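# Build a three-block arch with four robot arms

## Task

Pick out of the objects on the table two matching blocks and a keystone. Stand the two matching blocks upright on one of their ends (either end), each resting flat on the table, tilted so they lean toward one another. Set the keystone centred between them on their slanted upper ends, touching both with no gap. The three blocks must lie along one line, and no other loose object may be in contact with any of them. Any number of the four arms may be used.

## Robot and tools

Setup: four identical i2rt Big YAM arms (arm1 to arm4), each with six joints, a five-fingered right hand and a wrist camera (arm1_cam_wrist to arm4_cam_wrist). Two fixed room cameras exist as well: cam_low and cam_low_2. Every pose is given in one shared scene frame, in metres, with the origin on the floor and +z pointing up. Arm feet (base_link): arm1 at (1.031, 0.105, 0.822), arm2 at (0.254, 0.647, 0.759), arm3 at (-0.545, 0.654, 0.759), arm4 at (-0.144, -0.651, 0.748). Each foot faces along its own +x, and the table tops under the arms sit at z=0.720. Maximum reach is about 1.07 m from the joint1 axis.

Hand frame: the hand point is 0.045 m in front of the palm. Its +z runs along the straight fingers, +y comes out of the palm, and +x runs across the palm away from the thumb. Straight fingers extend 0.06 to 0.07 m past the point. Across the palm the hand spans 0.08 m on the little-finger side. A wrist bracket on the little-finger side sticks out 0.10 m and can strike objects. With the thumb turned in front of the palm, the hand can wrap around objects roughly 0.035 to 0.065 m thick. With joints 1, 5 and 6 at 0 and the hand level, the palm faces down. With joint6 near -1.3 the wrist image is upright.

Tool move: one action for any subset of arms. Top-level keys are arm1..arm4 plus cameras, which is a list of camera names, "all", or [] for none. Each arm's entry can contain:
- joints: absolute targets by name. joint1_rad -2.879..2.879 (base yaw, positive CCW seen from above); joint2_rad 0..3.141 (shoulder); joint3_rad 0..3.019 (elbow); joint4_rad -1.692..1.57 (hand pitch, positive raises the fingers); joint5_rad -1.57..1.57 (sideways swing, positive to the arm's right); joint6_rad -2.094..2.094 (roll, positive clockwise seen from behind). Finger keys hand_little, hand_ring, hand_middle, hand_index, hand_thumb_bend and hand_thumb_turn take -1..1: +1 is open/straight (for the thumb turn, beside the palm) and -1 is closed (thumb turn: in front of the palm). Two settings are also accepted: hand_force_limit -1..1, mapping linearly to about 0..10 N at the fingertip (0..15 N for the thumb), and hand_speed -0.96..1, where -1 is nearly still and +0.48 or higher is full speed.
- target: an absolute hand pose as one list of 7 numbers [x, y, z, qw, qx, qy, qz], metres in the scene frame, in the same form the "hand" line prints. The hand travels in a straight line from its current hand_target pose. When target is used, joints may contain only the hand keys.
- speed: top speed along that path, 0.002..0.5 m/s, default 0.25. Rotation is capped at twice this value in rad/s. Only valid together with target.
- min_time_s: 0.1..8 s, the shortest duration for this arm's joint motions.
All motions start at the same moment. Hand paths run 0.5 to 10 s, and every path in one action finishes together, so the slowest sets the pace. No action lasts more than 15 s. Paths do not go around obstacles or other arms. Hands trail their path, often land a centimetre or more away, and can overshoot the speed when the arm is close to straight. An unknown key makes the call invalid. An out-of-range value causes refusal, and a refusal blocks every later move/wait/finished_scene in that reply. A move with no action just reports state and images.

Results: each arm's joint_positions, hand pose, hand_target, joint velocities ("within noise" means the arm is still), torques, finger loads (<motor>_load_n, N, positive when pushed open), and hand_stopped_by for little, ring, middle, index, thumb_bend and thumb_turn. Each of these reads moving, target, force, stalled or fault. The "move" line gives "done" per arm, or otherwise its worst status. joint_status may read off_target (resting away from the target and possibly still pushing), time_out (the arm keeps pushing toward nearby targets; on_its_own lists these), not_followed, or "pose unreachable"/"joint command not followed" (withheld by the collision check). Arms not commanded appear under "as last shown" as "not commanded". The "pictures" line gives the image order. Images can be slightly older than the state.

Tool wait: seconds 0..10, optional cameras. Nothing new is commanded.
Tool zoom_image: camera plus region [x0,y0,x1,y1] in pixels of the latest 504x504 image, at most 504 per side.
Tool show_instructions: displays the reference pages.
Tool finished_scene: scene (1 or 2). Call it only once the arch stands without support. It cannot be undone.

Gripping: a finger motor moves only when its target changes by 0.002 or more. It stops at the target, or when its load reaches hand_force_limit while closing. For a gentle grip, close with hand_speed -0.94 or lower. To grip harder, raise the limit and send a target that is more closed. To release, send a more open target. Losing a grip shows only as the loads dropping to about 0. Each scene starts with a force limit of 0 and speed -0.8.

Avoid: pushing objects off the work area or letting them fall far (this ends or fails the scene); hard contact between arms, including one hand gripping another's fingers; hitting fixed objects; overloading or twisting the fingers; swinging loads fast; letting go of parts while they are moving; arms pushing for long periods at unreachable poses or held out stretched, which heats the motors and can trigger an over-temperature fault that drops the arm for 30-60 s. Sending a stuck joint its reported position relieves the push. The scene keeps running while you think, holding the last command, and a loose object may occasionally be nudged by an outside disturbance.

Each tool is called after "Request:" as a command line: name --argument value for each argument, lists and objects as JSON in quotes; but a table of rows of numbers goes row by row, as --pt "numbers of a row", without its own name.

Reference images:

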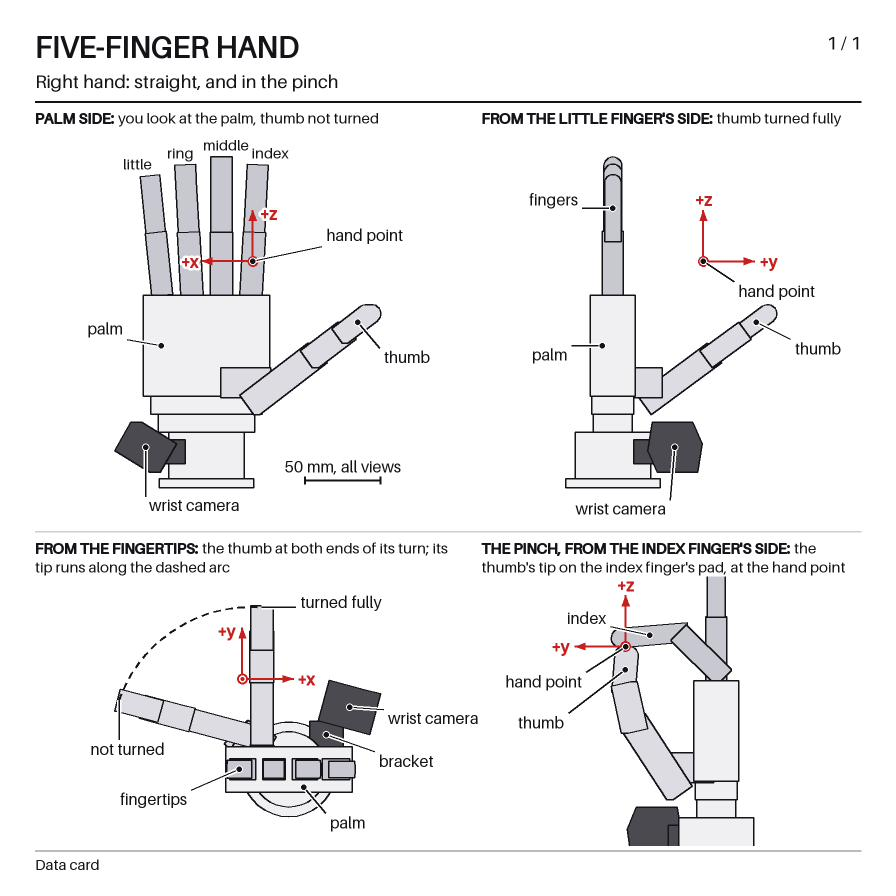

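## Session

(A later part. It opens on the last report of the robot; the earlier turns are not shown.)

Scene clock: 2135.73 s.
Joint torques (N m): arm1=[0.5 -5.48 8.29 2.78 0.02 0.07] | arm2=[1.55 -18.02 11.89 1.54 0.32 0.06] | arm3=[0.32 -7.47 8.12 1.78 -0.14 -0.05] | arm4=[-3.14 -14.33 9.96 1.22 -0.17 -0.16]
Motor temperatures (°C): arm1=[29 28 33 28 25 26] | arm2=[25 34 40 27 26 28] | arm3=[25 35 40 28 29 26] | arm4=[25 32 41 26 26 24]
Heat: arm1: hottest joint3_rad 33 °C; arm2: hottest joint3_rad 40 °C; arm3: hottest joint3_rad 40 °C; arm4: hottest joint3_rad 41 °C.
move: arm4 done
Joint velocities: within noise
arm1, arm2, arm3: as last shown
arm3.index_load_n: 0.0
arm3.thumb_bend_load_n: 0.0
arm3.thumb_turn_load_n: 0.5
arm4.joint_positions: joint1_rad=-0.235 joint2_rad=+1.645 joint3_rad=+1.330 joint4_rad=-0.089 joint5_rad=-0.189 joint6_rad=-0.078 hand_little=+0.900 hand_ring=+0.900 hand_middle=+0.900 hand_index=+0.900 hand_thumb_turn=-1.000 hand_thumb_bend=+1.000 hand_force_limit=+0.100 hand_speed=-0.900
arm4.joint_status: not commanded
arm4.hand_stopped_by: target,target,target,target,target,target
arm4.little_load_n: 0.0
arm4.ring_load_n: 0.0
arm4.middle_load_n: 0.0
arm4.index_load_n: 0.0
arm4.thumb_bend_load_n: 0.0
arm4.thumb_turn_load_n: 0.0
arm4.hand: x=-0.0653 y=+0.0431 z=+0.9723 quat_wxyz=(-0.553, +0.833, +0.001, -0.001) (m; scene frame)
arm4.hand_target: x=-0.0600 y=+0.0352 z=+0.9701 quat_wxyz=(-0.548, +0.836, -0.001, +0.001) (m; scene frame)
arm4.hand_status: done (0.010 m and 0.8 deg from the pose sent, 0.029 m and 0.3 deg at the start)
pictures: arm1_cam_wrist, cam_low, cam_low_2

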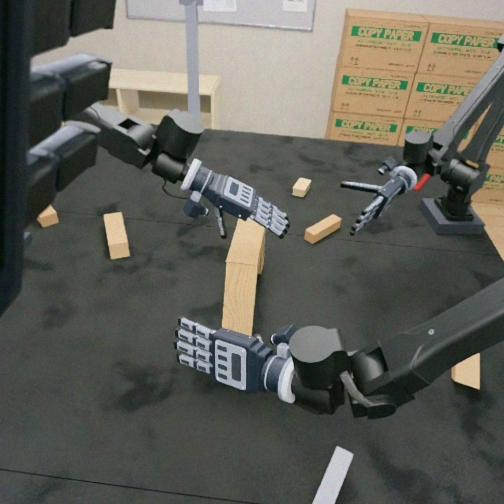

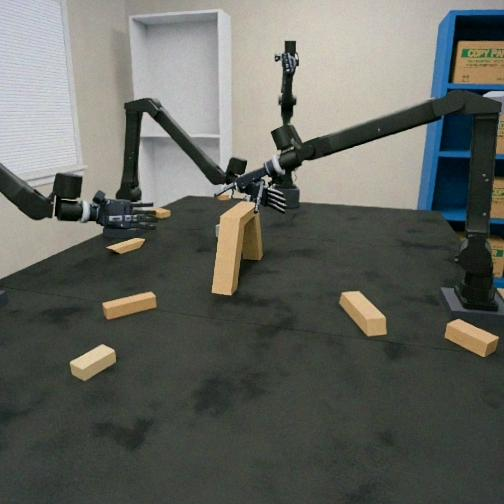

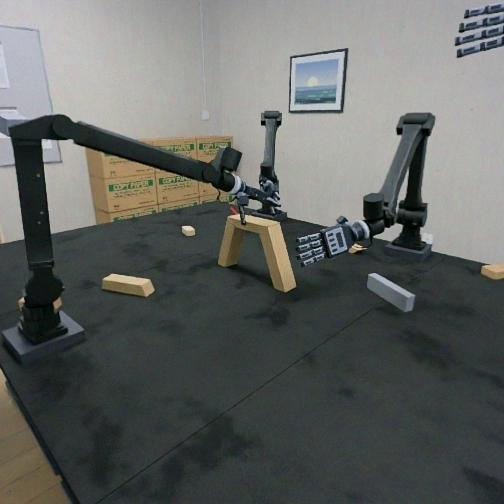

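Arch stands free. Retreat arm4 and inspect.

Request:
move --arm4 '{"target":[-0.06,0.0,1.08,-0.548,0.8365,-0.001,0.001],"speed":0.12}'

Request:
move --arm4 '{"target":[-0.05,-0.28,1.0,0.588,-0.533,-0.409,-0.4513],"speed":0.3}' --arm2 '{"target":[0.25,0.1,0.95,0.475,0.311,-0.698,0.437],"speed":0.12}' --cameras '["cam_low_2","arm1_cam_wrist","cam_low","arm4_cam_wrist"]'

Request:
zoom_image --camera "cam_low_2" --region '[210, 190, 310, 300]'

Request:
zoom_image --camera "arm1_cam_wrist" --region '[200, 200, 300, 380]'

Scene clock: 2144.67 s.
Joint torques (N m): arm1=[0.5 -5.48 8.29 2.78 0.02 0.07] | arm2=[1.73 -18.08 12.05 1.62 0.29 0.06] | arm3=[0.26 -7.71 8.12 1.74 -0.13 -0.03] | arm4=[-3.6 -11.99 17.25 1.1 -0.19 -0.19]
Motor temperatures (°C): arm1=[29 28 33 28 25 26] | arm2=[25 34 40 26 26 28] | arm3=[25 35 40 28 29 26] | arm4=[25 32 42 26 26 24]
Heat: arm1: hottest joint3_rad 33 °C; arm2: hottest joint3_rad 40 °C; arm3: hottest joint3_rad 40 °C; arm4: hottest joint3_rad 42 °C.
move: arm4 off_target
Joint velocities: within noise
arm1.joint_positions: joint1_rad=-0.050 joint2_rad=+0.899 joint3_rad=+1.391 joint4_rad=-0.609 joint5_rad=+0.100 joint6_rad=-1.327 hand_little=+1.000 hand_ring=+1.000 hand_middle=+1.000 hand_index=+1.000 hand_thumb_turn=+1.000 hand_thumb_bend=+0.999 hand_force_limit=-0.100 hand_speed=-0.500
arm1.joint_status: not commanded
arm1.hand_stopped_by: target,target,target,target,target,target
arm1.little_load_n: -0.5
arm1.ring_load_n: 0.0
arm1.middle_load_n: 0.0
arm1.index_load_n: 0.0
arm1.thumb_bend_load_n: 0.0
arm1.thumb_turn_load_n: 0.0
arm1.hand: x=+0.6002 y=+0.0827 z=+1.4004 quat_wxyz=(+0.658, -0.044, -0.743, +0.114) (m; scene frame)
arm1.hand_target: x=+0.6006 y=+0.0774 z=+1.3980 quat_wxyz=(+0.659, -0.046, -0.740, +0.123) (m; scene frame)
arm1.hand_status: not commanded
arm2: as last shown
arm3.joint_positions: joint1_rad=+0.525 joint2_rad=+1.237 joint3_rad=+0.414 joint4_rad=+0.621 joint5_rad=-0.262 joint6_rad=-1.883 hand_little=+0.950 hand_ring=+0.950 hand_middle=+0.950 hand_index=+0.950 hand_thumb_turn=-1.000 hand_thumb_bend=+1.000 hand_force_limit=+0.150 hand_speed=-0.800
arm3.joint_status: not commanded
arm3.hand_stopped_by: target,target,target,target,target,target
arm3.little_load_n: 0.0
arm3.ring_load_n: 0.0
arm3.middle_load_n: 0.0
arm3.index_load_n: 0.0
arm3.thumb_bend_load_n: 0.0
arm3.thumb_turn_load_n: 0.5
arm3.hand: x=-0.2438 y=+0.2618 z=+0.9183 quat_wxyz=(+0.272, +0.764, -0.138, +0.568) (m; scene frame)
arm3.hand_target: x=-0.2500 y=+0.2600 z=+0.9198 quat_wxyz=(+0.277, +0.764, -0.140, +0.566) (m; scene frame)
arm3.hand_status: not commanded
arm4.joint_positions: joint1_rad=-0.244 joint2_rad=+1.491 joint3_rad=+1.377 joint4_rad=-0.358 joint5_rad=-0.202 joint6_rad=-0.082 hand_little=+0.900 hand_ring=+0.900 hand_middle=+0.900 hand_index=+0.900 hand_thumb_turn=-1.000 hand_thumb_bend=+1.000 hand_force_limit=+0.100 hand_speed=-0.900
arm4.joint_status: not commanded
arm4.hand_stopped_by: target,target,target,target,target,target
arm4.little_load_n: 0.0
arm4.ring_load_n: -0.5
arm4.middle_load_n: 0.0
arm4.index_load_n: 0.0
arm4.thumb_bend_load_n: 0.0
arm4.thumb_turn_load_n: 0.0
arm4.hand: x=-0.0727 y=-0.0098 z=+1.0439 quat_wxyz=(-0.526, +0.850, -0.002, -0.009) (m; scene frame)
arm4.hand_target: x=-0.0605 y=-0.0020 z=+1.0798 quat_wxyz=(-0.548, +0.836, -0.001, +0.001) (m; scene frame)
arm4.hand_status: off_target (0.039 m and 3.2 deg from the pose sent, 0.116 m and 0.8 deg at the start)
pictures: none

Scene clock: 2147.97 s.
Joint torques (N m): arm1=[0.5 -5.48 8.29 2.78 0.02 0.07] | arm2=[2.2 -13.45 8.53 1.44 0.32 0.06] | arm3=[0.26 -7.59 8.1 1.72 -0.13 -0.06] | arm4=[-3.6 -1.55 9.99 2.47 -0.1 -0.24]
Motor temperatures (°C): arm1=[29 28 33 28 25 26] | arm2=[25 34 40 26 26 28] | arm3=[25 35 40 28 29 26] | arm4=[25 32 42 26 26 24]
Heat: arm1: hottest joint3_rad 33 °C; arm2: hottest joint3_rad 40 °C; arm3: hottest joint3_rad 40 °C; arm4: hottest joint3_rad 42 °C.
move: arm2 done; arm4 done
Joint velocities: within noise
arm1, arm3: as last shown
arm1.little_load_n: 0.0
arm2.joint_positions: joint1_rad=+0.148 joint2_rad=+1.421 joint3_rad=+0.792 joint4_rad=+0.432 joint5_rad=+0.668 joint6_rad=-1.121 hand_little=+0.950 hand_ring=+0.950 hand_middle=+0.950 hand_index=+0.950 hand_thumb_turn=-1.000 hand_thumb_bend=+1.000 hand_force_limit=+0.250 hand_speed=-0.850
arm2.joint_status: not commanded
arm2.hand_stopped_by: target,target,target,target,target,target
arm2.little_load_n: 0.0
arm2.ring_load_n: 0.0
arm2.middle_load_n: 0.0
arm2.index_load_n: 0.0
arm2.thumb_bend_load_n: 0.0
arm2.thumb_turn_load_n: 0.0
arm2.hand: x=+0.2469 y=+0.0953 z=+0.9500 quat_wxyz=(+0.478, +0.311, -0.696, +0.435) (m; scene frame)
arm2.hand_target: x=+0.2500 y=+0.0999 z=+0.9499 quat_wxyz=(+0.475, +0.311, -0.698, +0.437) (m; scene frame)
arm2.hand_status: done (0.006 m and 0.5 deg from the pose sent, 0.119 m and 2.9 deg at the start)
arm3.thumb_turn_load_n: 0.0
arm4.joint_positions: joint1_rad=-0.266 joint2_rad=+0.596 joint3_rad=+0.265 joint4_rad=+0.419 joint5_rad=-0.243 joint6_rad=-1.275 hand_little=+0.900 hand_ring=+0.900 hand_middle=+0.900 hand_index=+0.900 hand_thumb_turn=-1.000 hand_thumb_bend=+1.000 hand_force_limit=+0.100 hand_speed=-0.900
arm4.joint_status: not commanded
arm4.hand_stopped_by: target,target,target,target,target,target
arm4.little_load_n: 0.0
arm4.ring_load_n: 0.0
arm4.middle_load_n: 0.0
arm4.index_load_n: 0.0
arm4.thumb_bend_load_n: 0.0
arm4.thumb_turn_load_n: 0.0
arm4.hand: x=-0.0550 y=-0.2758 z=+0.9999 quat_wxyz=(-0.589, +0.537, +0.412, +0.441) (m; scene frame)
arm4.hand_target: x=-0.0501 y=-0.2799 z=+0.9999 quat_wxyz=(-0.588, +0.533, +0.409, +0.451) (m; scene frame)
arm4.hand_status: done (0.007 m and 1.3 deg from the pose sent, 0.275 m and 81.5 deg at the start)
pictures: arm1_cam_wrist, arm4_cam_wrist, cam_low, cam_low_2

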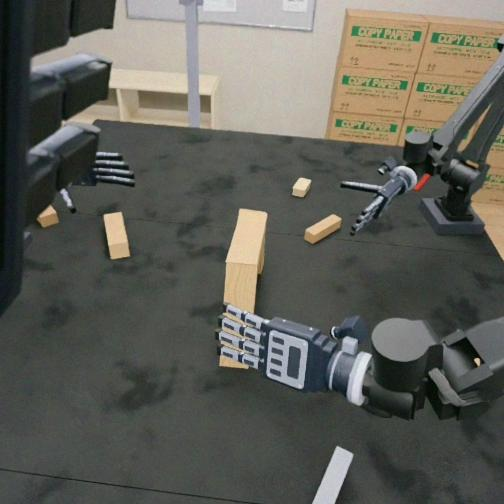

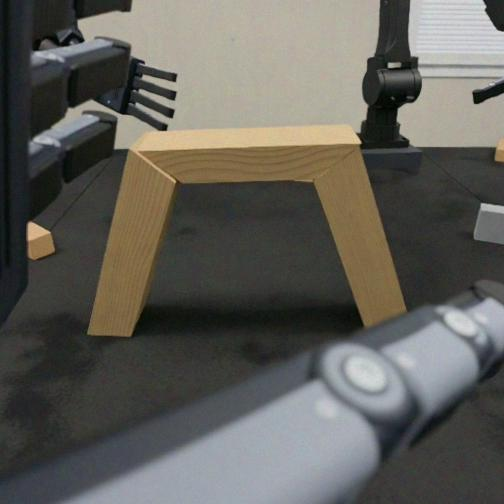

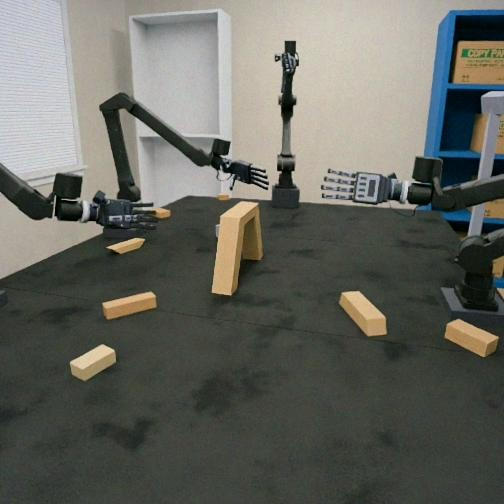

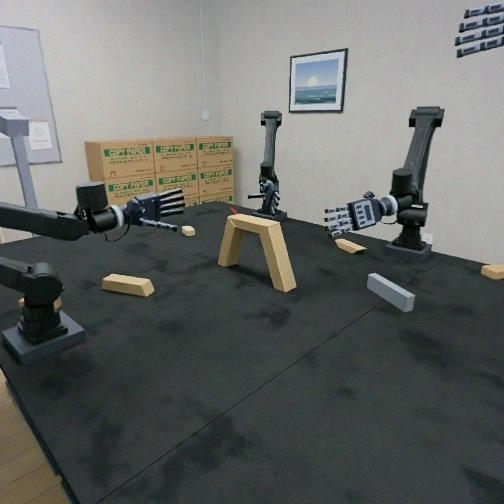

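Scaled by 4.582 from the camera's 504x504 image, which has a finer 720x720 frame.

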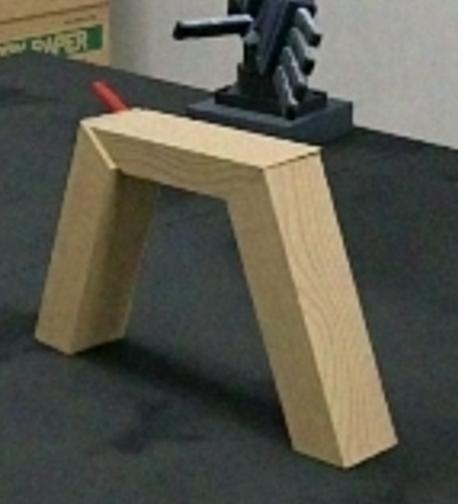

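Scaled by 2.800 from the camera's 504x504 image, which has a finer 720x720 frame.

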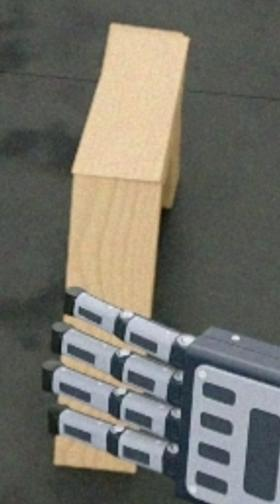

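Request:
zoom_image --camera "arm4_cam_wrist" --region '[115, 110, 245, 220]'

Request:
zoom_image --camera "arm4_cam_wrist" --region '[280, 110, 410, 220]'

Request:
zoom_image --camera "arm4_cam_wrist" --region '[70, 300, 240, 350]'

Request:
zoom_image --camera "arm1_cam_wrist" --region '[210, 195, 290, 275]'

Request:
zoom_image --camera "cam_low" --region '[205, 190, 275, 300]'

Scaled by 3.877 from the camera's 504x504 image, which has a finer 720x720 frame.

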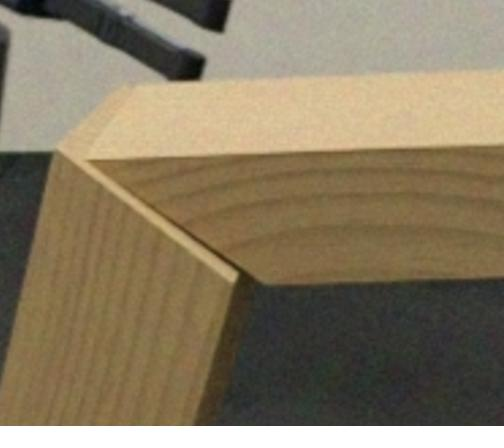

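Scaled by 3.877 from the camera's 504x504 image, which has a finer 720x720 frame.

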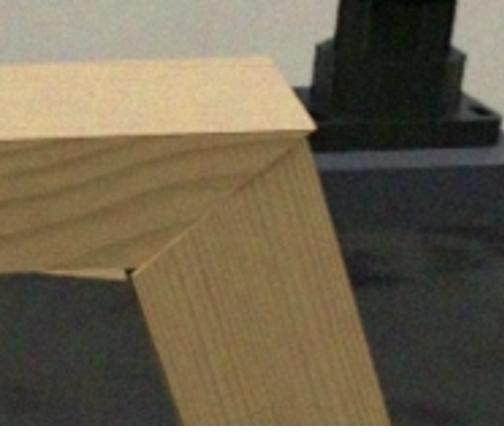

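Scaled by 2.965 from the camera's 504x504 image, which has a finer 720x720 frame.

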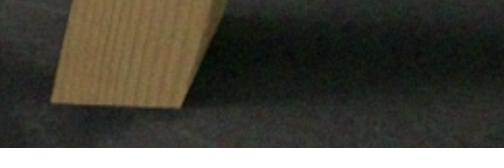

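Scaled by 6.300 from the camera's 504x504 image, which has a finer 720x720 frame.

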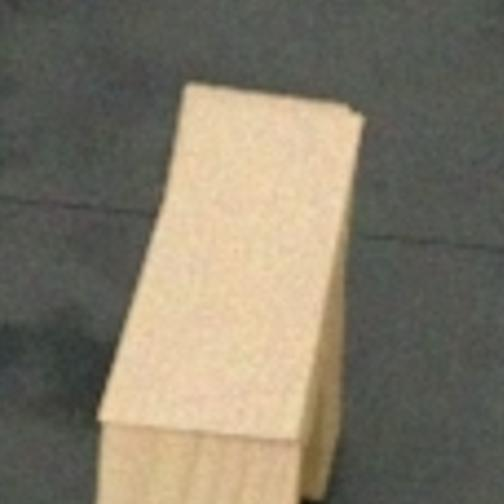

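Scaled by 4.582 from the camera's 504x504 image, which has a finer 720x720 frame.

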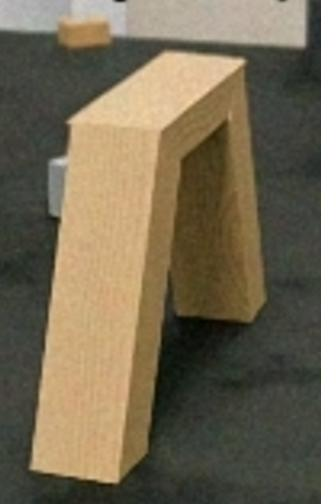

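Request:
move --arm4 '{"target":[-0.05,-0.27,0.93,0.588,-0.533,-0.409,-0.4513],"speed":0.15,"joints":{"hand_speed":0.3,"hand_thumb_turn":1.0}}' --cameras '["arm4_cam_wrist"]'

Request:
zoom_image --camera "arm4_cam_wrist" --region '[40, 200, 200, 360]'

Request:
zoom_image --camera "arm4_cam_wrist" --region '[310, 200, 470, 360]'

Scene clock: 2181.63 s.
Joint torques (N m): arm1=[0.5 -5.48 8.29 2.78 0.02 0.07] | arm2=[1.55 -13.68 8.43 1.5 0.31 0.07] | arm3=[0.32 -7.53 8.14 1.7 -0.12 -0.04] | arm4=[-2.55 -1.26 7.86 2.45 0.09 -0.16]
Motor temperatures (°C): arm1=[29 28 33 28 25 26] | arm2=[25 33 38 26 26 28] | arm3=[25 34 40 28 29 26] | arm4=[25 31 41 27 26 24]
Heat: arm1: hottest joint3_rad 33 °C; arm2: hottest joint3_rad 38 °C; arm3: hottest joint3_rad 40 °C; arm4: hottest joint3_rad 41 °C.
move: arm4 done
Joint velocities: within noise
arm1, arm2, arm3: as last shown
arm3.thumb_turn_load_n: 0.5
arm4.joint_positions: joint1_rad=-0.266 joint2_rad=+0.907 joint3_rad=+0.140 joint4_rad=+0.873 joint5_rad=-0.236 joint6_rad=-1.279 hand_little=+0.900 hand_ring=+0.900 hand_middle=+0.900 hand_index=+0.900 hand_thumb_turn=+1.000 hand_thumb_bend=+1.000 hand_force_limit=+0.100 hand_speed=+0.300
arm4.joint_status: all done
arm4.hand_stopped_by: target,target,target,target,target,target
arm4.little_load_n: 0.0
arm4.ring_load_n: 0.0
arm4.middle_load_n: 0.0
arm4.index_load_n: 0.0
arm4.thumb_bend_load_n: 0.0
arm4.thumb_turn_load_n: 0.0
arm4.hand: x=-0.0512 y=-0.2669 z=+0.9356 quat_wxyz=(-0.591, +0.531, +0.408, +0.449) (m; scene frame)
arm4.hand_target: x=-0.0501 y=-0.2700 z=+0.9299 quat_wxyz=(-0.588, +0.533, +0.409, +0.451) (m; scene frame)
arm4.hand_status: done (0.007 m and 0.5 deg from the pose sent, 0.070 m and 1.3 deg at the start)
pictures: arm4_cam_wrist

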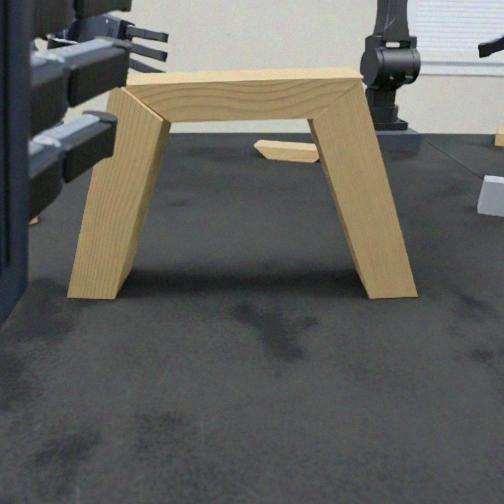

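Scaled by 3.150 from the camera's 504x504 image, which has a finer 720x720 frame.

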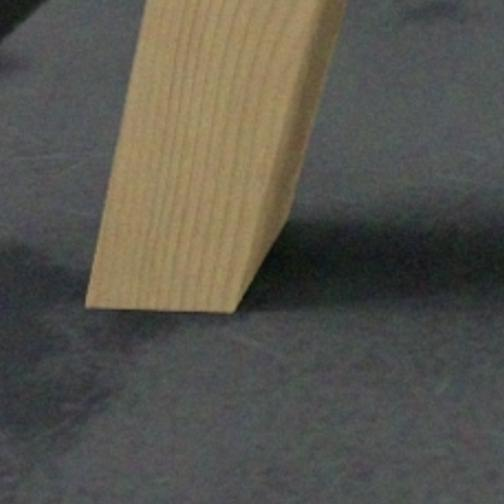

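Scaled by 3.150 from the camera's 504x504 image, which has a finer 720x720 frame.

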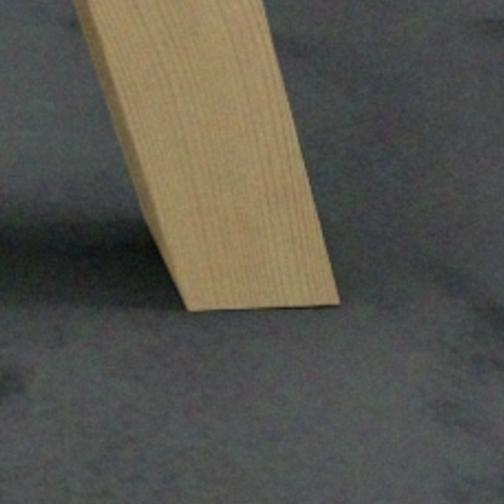

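Request:
zoom_image --camera "arm4_cam_wrist" --region '[105, 60, 185, 140]'

Request:
zoom_image --camera "arm4_cam_wrist" --region '[295, 60, 375, 140]'

Scaled by 6.300 from the camera's 504x504 image, which has a finer 720x720 frame.

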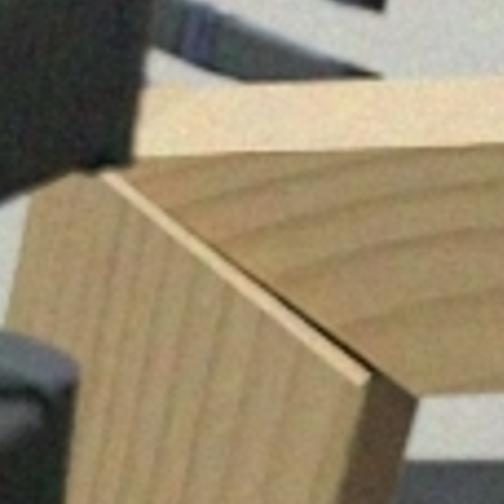

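Scaled by 6.300 from the camera's 504x504 image, which has a finer 720x720 frame.

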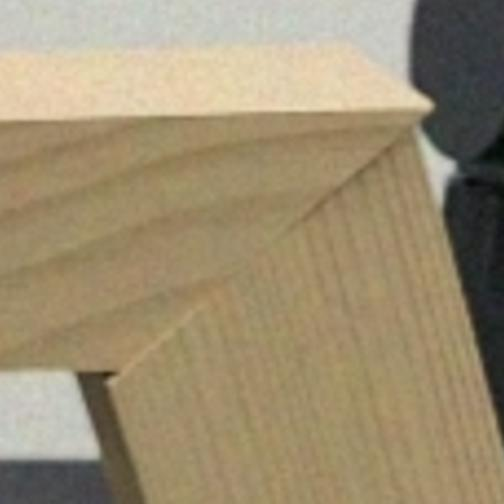

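Request:
move --arm4 '{"target":[-0.1,-0.28,0.85,0.6565,-0.446,-0.3422,-0.5038],"speed":0.15,"joints":{"hand_speed":0.3,"hand_thumb_turn":-1.0}}' --cameras '["arm4_cam_wrist","cam_low_2"]'

Request:
zoom_image --camera "arm4_cam_wrist" --region '[0, 0, 504, 504]'

Scene clock: 2299.00 s.
Joint torques (N m): arm1=[0.5 -5.48 8.28 2.78 0.02 0.07] | arm2=[1.9 -13.68 8.57 1.52 0.33 0.06] | arm3=[0.21 -7.36 8.1 1.72 -0.12 -0.05] | arm4=[-0.97 -3.49 2.58 2.43 0.08 -0.02]
Motor temperatures (°C): arm1=[29 28 33 28 25 26] | arm2=[25 31 36 26 26 28] | arm3=[25 33 39 27 29 26] | arm4=[25 29 39 27 26 24]
Heat: arm1: hottest joint3_rad 33 °C; arm2: hottest joint3_rad 36 °C; arm3: hottest joint3_rad 39 °C; arm4: hottest joint3_rad 39 °C.
move: arm4 off_target
Joint velocities: within noise
arm1, arm2, arm3: as last shown
arm1.thumb_turn_load_n: -0.5
arm4.joint_positions: joint1_rad=-0.014 joint2_rad=+1.505 joint3_rad=+0.033 joint4_rad=+1.545 joint5_rad=+0.044 joint6_rad=-1.275 hand_little=+0.900 hand_ring=+0.900 hand_middle=+0.900 hand_index=+0.900 hand_thumb_turn=-1.000 hand_thumb_bend=+1.000 hand_force_limit=+0.100 hand_speed=+0.300
arm4.joint_status: all done
arm4.hand_stopped_by: target,target,target,target,target,target
arm4.little_load_n: 0.0
arm4.ring_load_n: 0.0
arm4.middle_load_n: 0.0
arm4.index_load_n: 0.0
arm4.thumb_bend_load_n: 0.0
arm4.thumb_turn_load_n: 0.5
arm4.hand: x=-0.0942 y=-0.2784 z=+0.8528 quat_wxyz=(-0.583, +0.553, +0.398, +0.442) (m; scene frame)
arm4.hand_target: x=-0.0999 y=-0.2800 z=+0.8510 quat_wxyz=(-0.588, +0.552, +0.399, +0.436) (m; scene frame)
arm4.hand_status: off_target (0.007 m and 17.7 deg from the pose sent, 0.100 m and 15.8 deg at the start; a joint's target at an end of its range on 39 of 57 steps)
pictures: arm4_cam_wrist, cam_low_2

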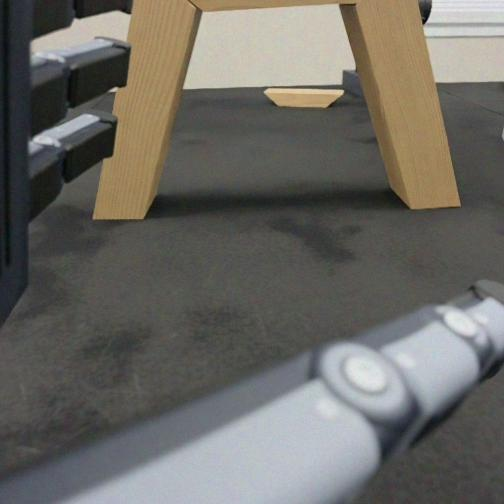

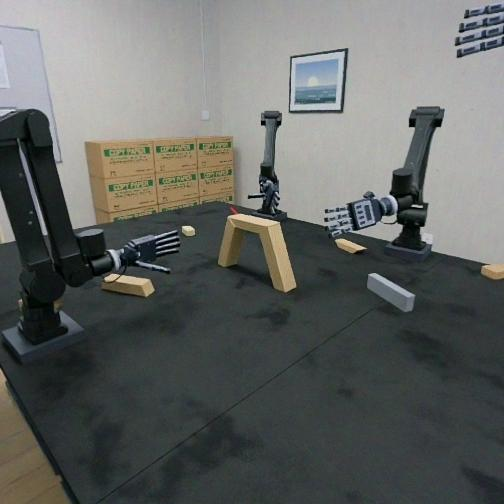

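Scaled by 1.000.

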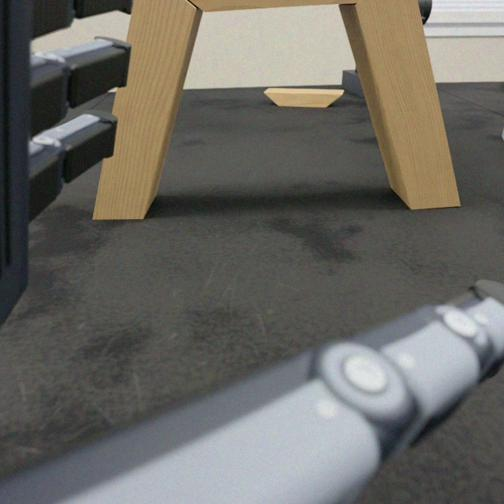

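Request:
zoom_image --camera "arm4_cam_wrist" --region '[80, 170, 180, 240]'

Request:
zoom_image --camera "arm4_cam_wrist" --region '[380, 160, 480, 230]'

Scaled by 5.040 from the camera's 504x504 image, which has a finer 720x720 frame.

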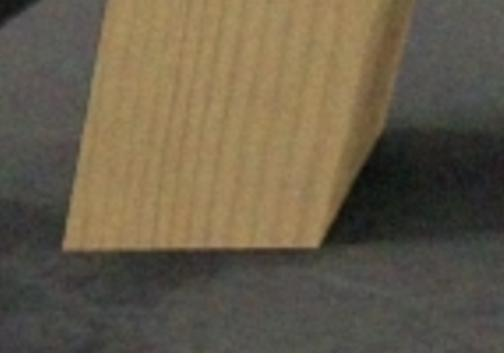

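Scaled by 5.040 from the camera's 504x504 image, which has a finer 720x720 frame.

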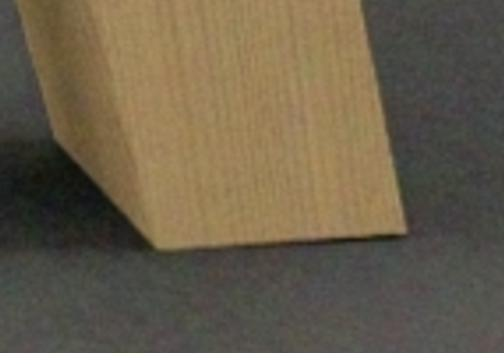

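Request:
move --arm4 '{"target":[-0.1,-0.25,1.15,-0.2097,0.765,0.5874,0.161],"speed":0.35}'

Request:
move --arm4 '{"target":[-0.1,0.02,1.13,-0.2097,0.765,0.5874,0.161],"speed":0.2}' --cameras '["arm4_cam_wrist","cam_low_2"]'

Scene clock: 2352.30 s.
Joint torques (N m): arm1=[0.5 -5.48 8.29 2.78 0.02 0.07] | arm2=[1.9 -14.1 8.58 1.39 0.3 0.11] | arm3=[0.26 -7.53 8.2 1.74 -0.12 -0.03] | arm4=[-3.55 -5.89 15.99 0.61 -0.07 0]
Motor temperatures (°C): arm1=[28 28 33 28 25 26] | arm2=[25 31 36 26 26 28] | arm3=[25 33 38 27 29 26] | arm4=[25 29 37 27 26 24]
Heat: arm1: hottest joint3_rad 33 °C; arm2: hottest joint3_rad 36 °C; arm3: hottest joint3_rad 38 °C; arm4: hottest joint3_rad 37 °C.
move: arm4 off_target
Joint velocities: within noise
arm1, arm2, arm3: as last shown
arm1.thumb_turn_load_n: 0.0
arm2.thumb_turn_load_n: 0.5
arm3.middle_load_n: 0.5
arm3.thumb_turn_load_n: 0.0
arm4.joint_positions: joint1_rad=+0.000 joint2_rad=+1.187 joint3_rad=+1.538 joint4_rad=-1.418 joint5_rad=+0.012 joint6_rad=-1.303 hand_little=+0.900 hand_ring=+0.900 hand_middle=+0.900 hand_index=+0.900 hand_thumb_turn=-1.000 hand_thumb_bend=+1.000 hand_force_limit=+0.100 hand_speed=+0.300
arm4.joint_status: not commanded
arm4.hand_stopped_by: target,target,target,target,target,target
arm4.little_load_n: 0.0
arm4.ring_load_n: 0.0
arm4.middle_load_n: 0.0
arm4.index_load_n: 0.0
arm4.thumb_bend_load_n: 0.0
arm4.thumb_turn_load_n: 0.0
arm4.hand: x=-0.1052 y=-0.2576 z=+1.1297 quat_wxyz=(-0.197, +0.761, +0.599, +0.152) (m; scene frame)
arm4.hand_target: x=-0.1001 y=-0.2508 z=+1.1496 quat_wxyz=(-0.210, +0.765, +0.587, +0.162) (m; scene frame)
arm4.hand_status: off_target (0.022 m and 2.3 deg from the pose sent, 0.299 m and 63.5 deg at the start; pose on its path clipped on 29 of 82 steps)
pictures: none

Scene clock: 2355.20 s.
Joint torques (N m): arm1=[0.44 -5.48 8.29 2.78 0.02 0.07] | arm2=[2.14 -13.74 8.54 1.36 0.32 0.06] | arm3=[0.26 -7.53 8.06 1.76 -0.15 -0.03] | arm4=[-3.66 -14.56 15.45 0.51 -0.07 -0.09]
Motor temperatures (°C): arm1=[28 28 33 28 25 26] | arm2=[25 31 36 26 26 28] | arm3=[25 33 38 27 29 26] | arm4=[25 29 37 26 26 24]
Heat: arm1: hottest joint3_rad 33 °C; arm2: hottest joint3_rad 36 °C; arm3: hottest joint3_rad 38 °C; arm4: hottest joint3_rad 37 °C.
move: arm4 off_target
Joint velocities: within noise
arm1, arm2, arm3: as last shown
arm1.thumb_bend_load_n: 0.5
arm3.middle_load_n: 0.0
arm3.thumb_turn_load_n: 0.5
arm4.joint_positions: joint1_rad=-0.008 joint2_rad=+1.964 joint3_rad=+2.444 joint4_rad=-1.533 joint5_rad=+0.007 joint6_rad=-1.303 hand_little=+0.900 hand_ring=+0.900 hand_middle=+0.900 hand_index=+0.900 hand_thumb_turn=-1.000 hand_thumb_bend=+1.000 hand_force_limit=+0.100 hand_speed=+0.300
arm4.joint_status: not commanded
arm4.hand_stopped_by: target,target,target,target,target,target
arm4.little_load_n: 0.0
arm4.ring_load_n: 0.0
arm4.middle_load_n: 0.0
arm4.index_load_n: 0.0
arm4.thumb_bend_load_n: 0.0
arm4.thumb_turn_load_n: 0.5
arm4.hand: x=-0.1097 y=+0.0123 z=+1.1221 quat_wxyz=(-0.202, +0.762, +0.595, +0.155) (m; scene frame)
arm4.hand_target: x=-0.1000 y=+0.0192 z=+1.1298 quat_wxyz=(-0.210, +0.765, +0.587, +0.162) (m; scene frame)
arm4.hand_status: off_target (0.015 m and 1.5 deg from the pose sent, 0.278 m and 2.3 deg at the start)
pictures: arm4_cam_wrist, cam_low_2

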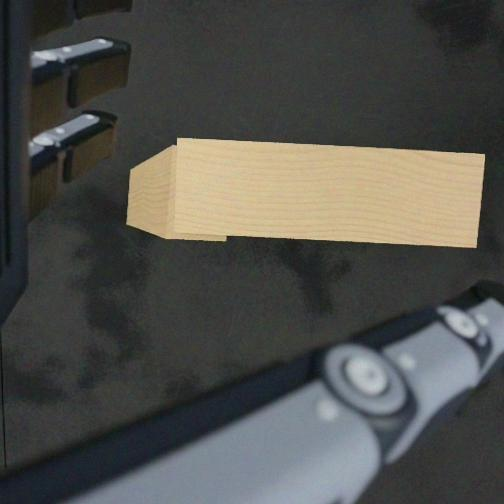

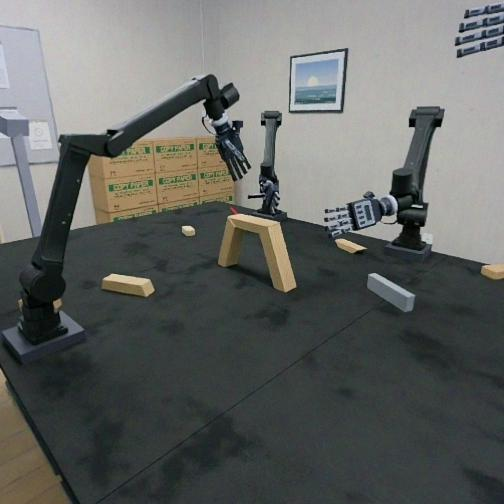

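Request:
zoom_image --camera "arm4_cam_wrist" --region '[115, 125, 245, 255]'

Request:
move --arm4 '{"target":[0.06,0.02,1.13,-0.2097,0.765,0.5874,0.161],"speed":0.2}' --cameras '["arm4_cam_wrist"]'

Request:
zoom_image --camera "arm4_cam_wrist" --region '[100, 100, 400, 320]'

Scaled by 3.877 from the camera's 504x504 image, which has a finer 720x720 frame.

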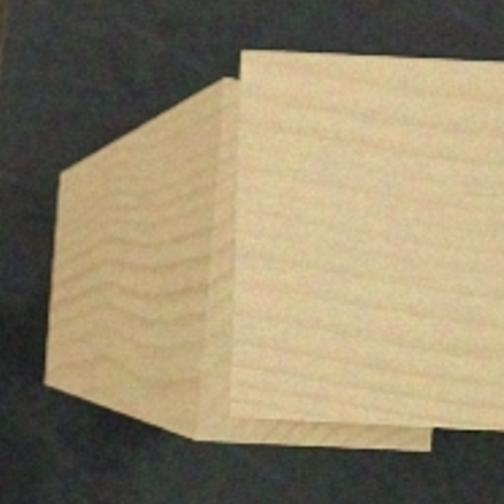

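Scene clock: 2364.73 s.
Joint torques (N m): arm1=[0.5 -5.48 8.28 2.78 0.02 0.07] | arm2=[1.55 -14.21 8.49 1.33 0.31 0.08] | arm3=[0.56 -7.77 8.1 1.7 -0.15 -0.06] | arm4=[-2.78 -14.8 14.84 0.47 -0.16 -0.2]
Motor temperatures (°C): arm1=[28 28 33 28 25 26] | arm2=[25 31 36 26 26 28] | arm3=[25 33 38 27 29 26] | arm4=[25 30 39 26 26 24]
Heat: arm1: hottest joint3_rad 33 °C; arm2: hottest joint3_rad 36 °C; arm3: hottest joint3_rad 38 °C; arm4: hottest joint3_rad 39 °C.
move: arm4 done
Joint velocities: within noise
arm1, arm2, arm3: as last shown
arm1.thumb_bend_load_n: 0.0
arm4.joint_positions: joint1_rad=-0.276 joint2_rad=+2.091 joint3_rad=+2.670 joint4_rad=-1.641 joint5_rad=-0.124 joint6_rad=-1.515 hand_little=+0.900 hand_ring=+0.900 hand_middle=+0.900 hand_index=+0.900 hand_thumb_turn=-1.000 hand_thumb_bend=+1.000 hand_force_limit=+0.100 hand_speed=+0.300
arm4.joint_status: not commanded
arm4.hand_stopped_by: target,target,target,target,target,target
arm4.little_load_n: 0.0
arm4.ring_load_n: 0.0
arm4.middle_load_n: 0.0
arm4.index_load_n: 0.0
arm4.thumb_bend_load_n: 0.0
arm4.thumb_turn_load_n: 0.0
arm4.hand: x=+0.0553 y=+0.0136 z=+1.1257 quat_wxyz=(-0.206, +0.768, +0.586, +0.155) (m; scene frame)
arm4.hand_target: x=+0.0598 y=+0.0195 z=+1.1295 quat_wxyz=(-0.210, +0.765, +0.587, +0.162) (m; scene frame)
arm4.hand_status: done (0.009 m and 0.9 deg from the pose sent, 0.170 m and 1.5 deg at the start)
pictures: arm4_cam_wrist

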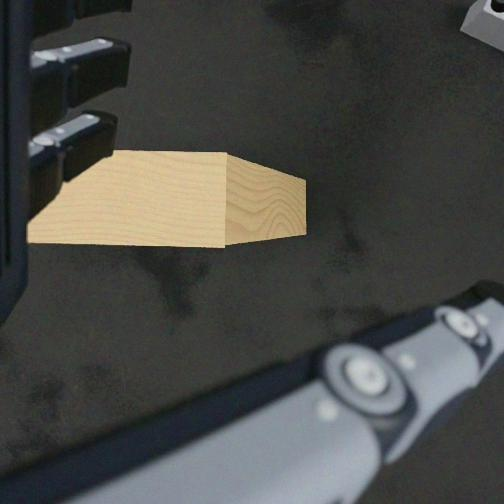

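Scaled by 1.680 from the camera's 504x504 image, which has a finer 720x720 frame.

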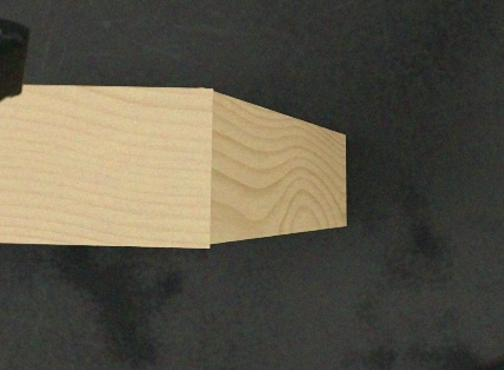

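Request:
finished_scene --scene 2

The scene is finished: the task was done.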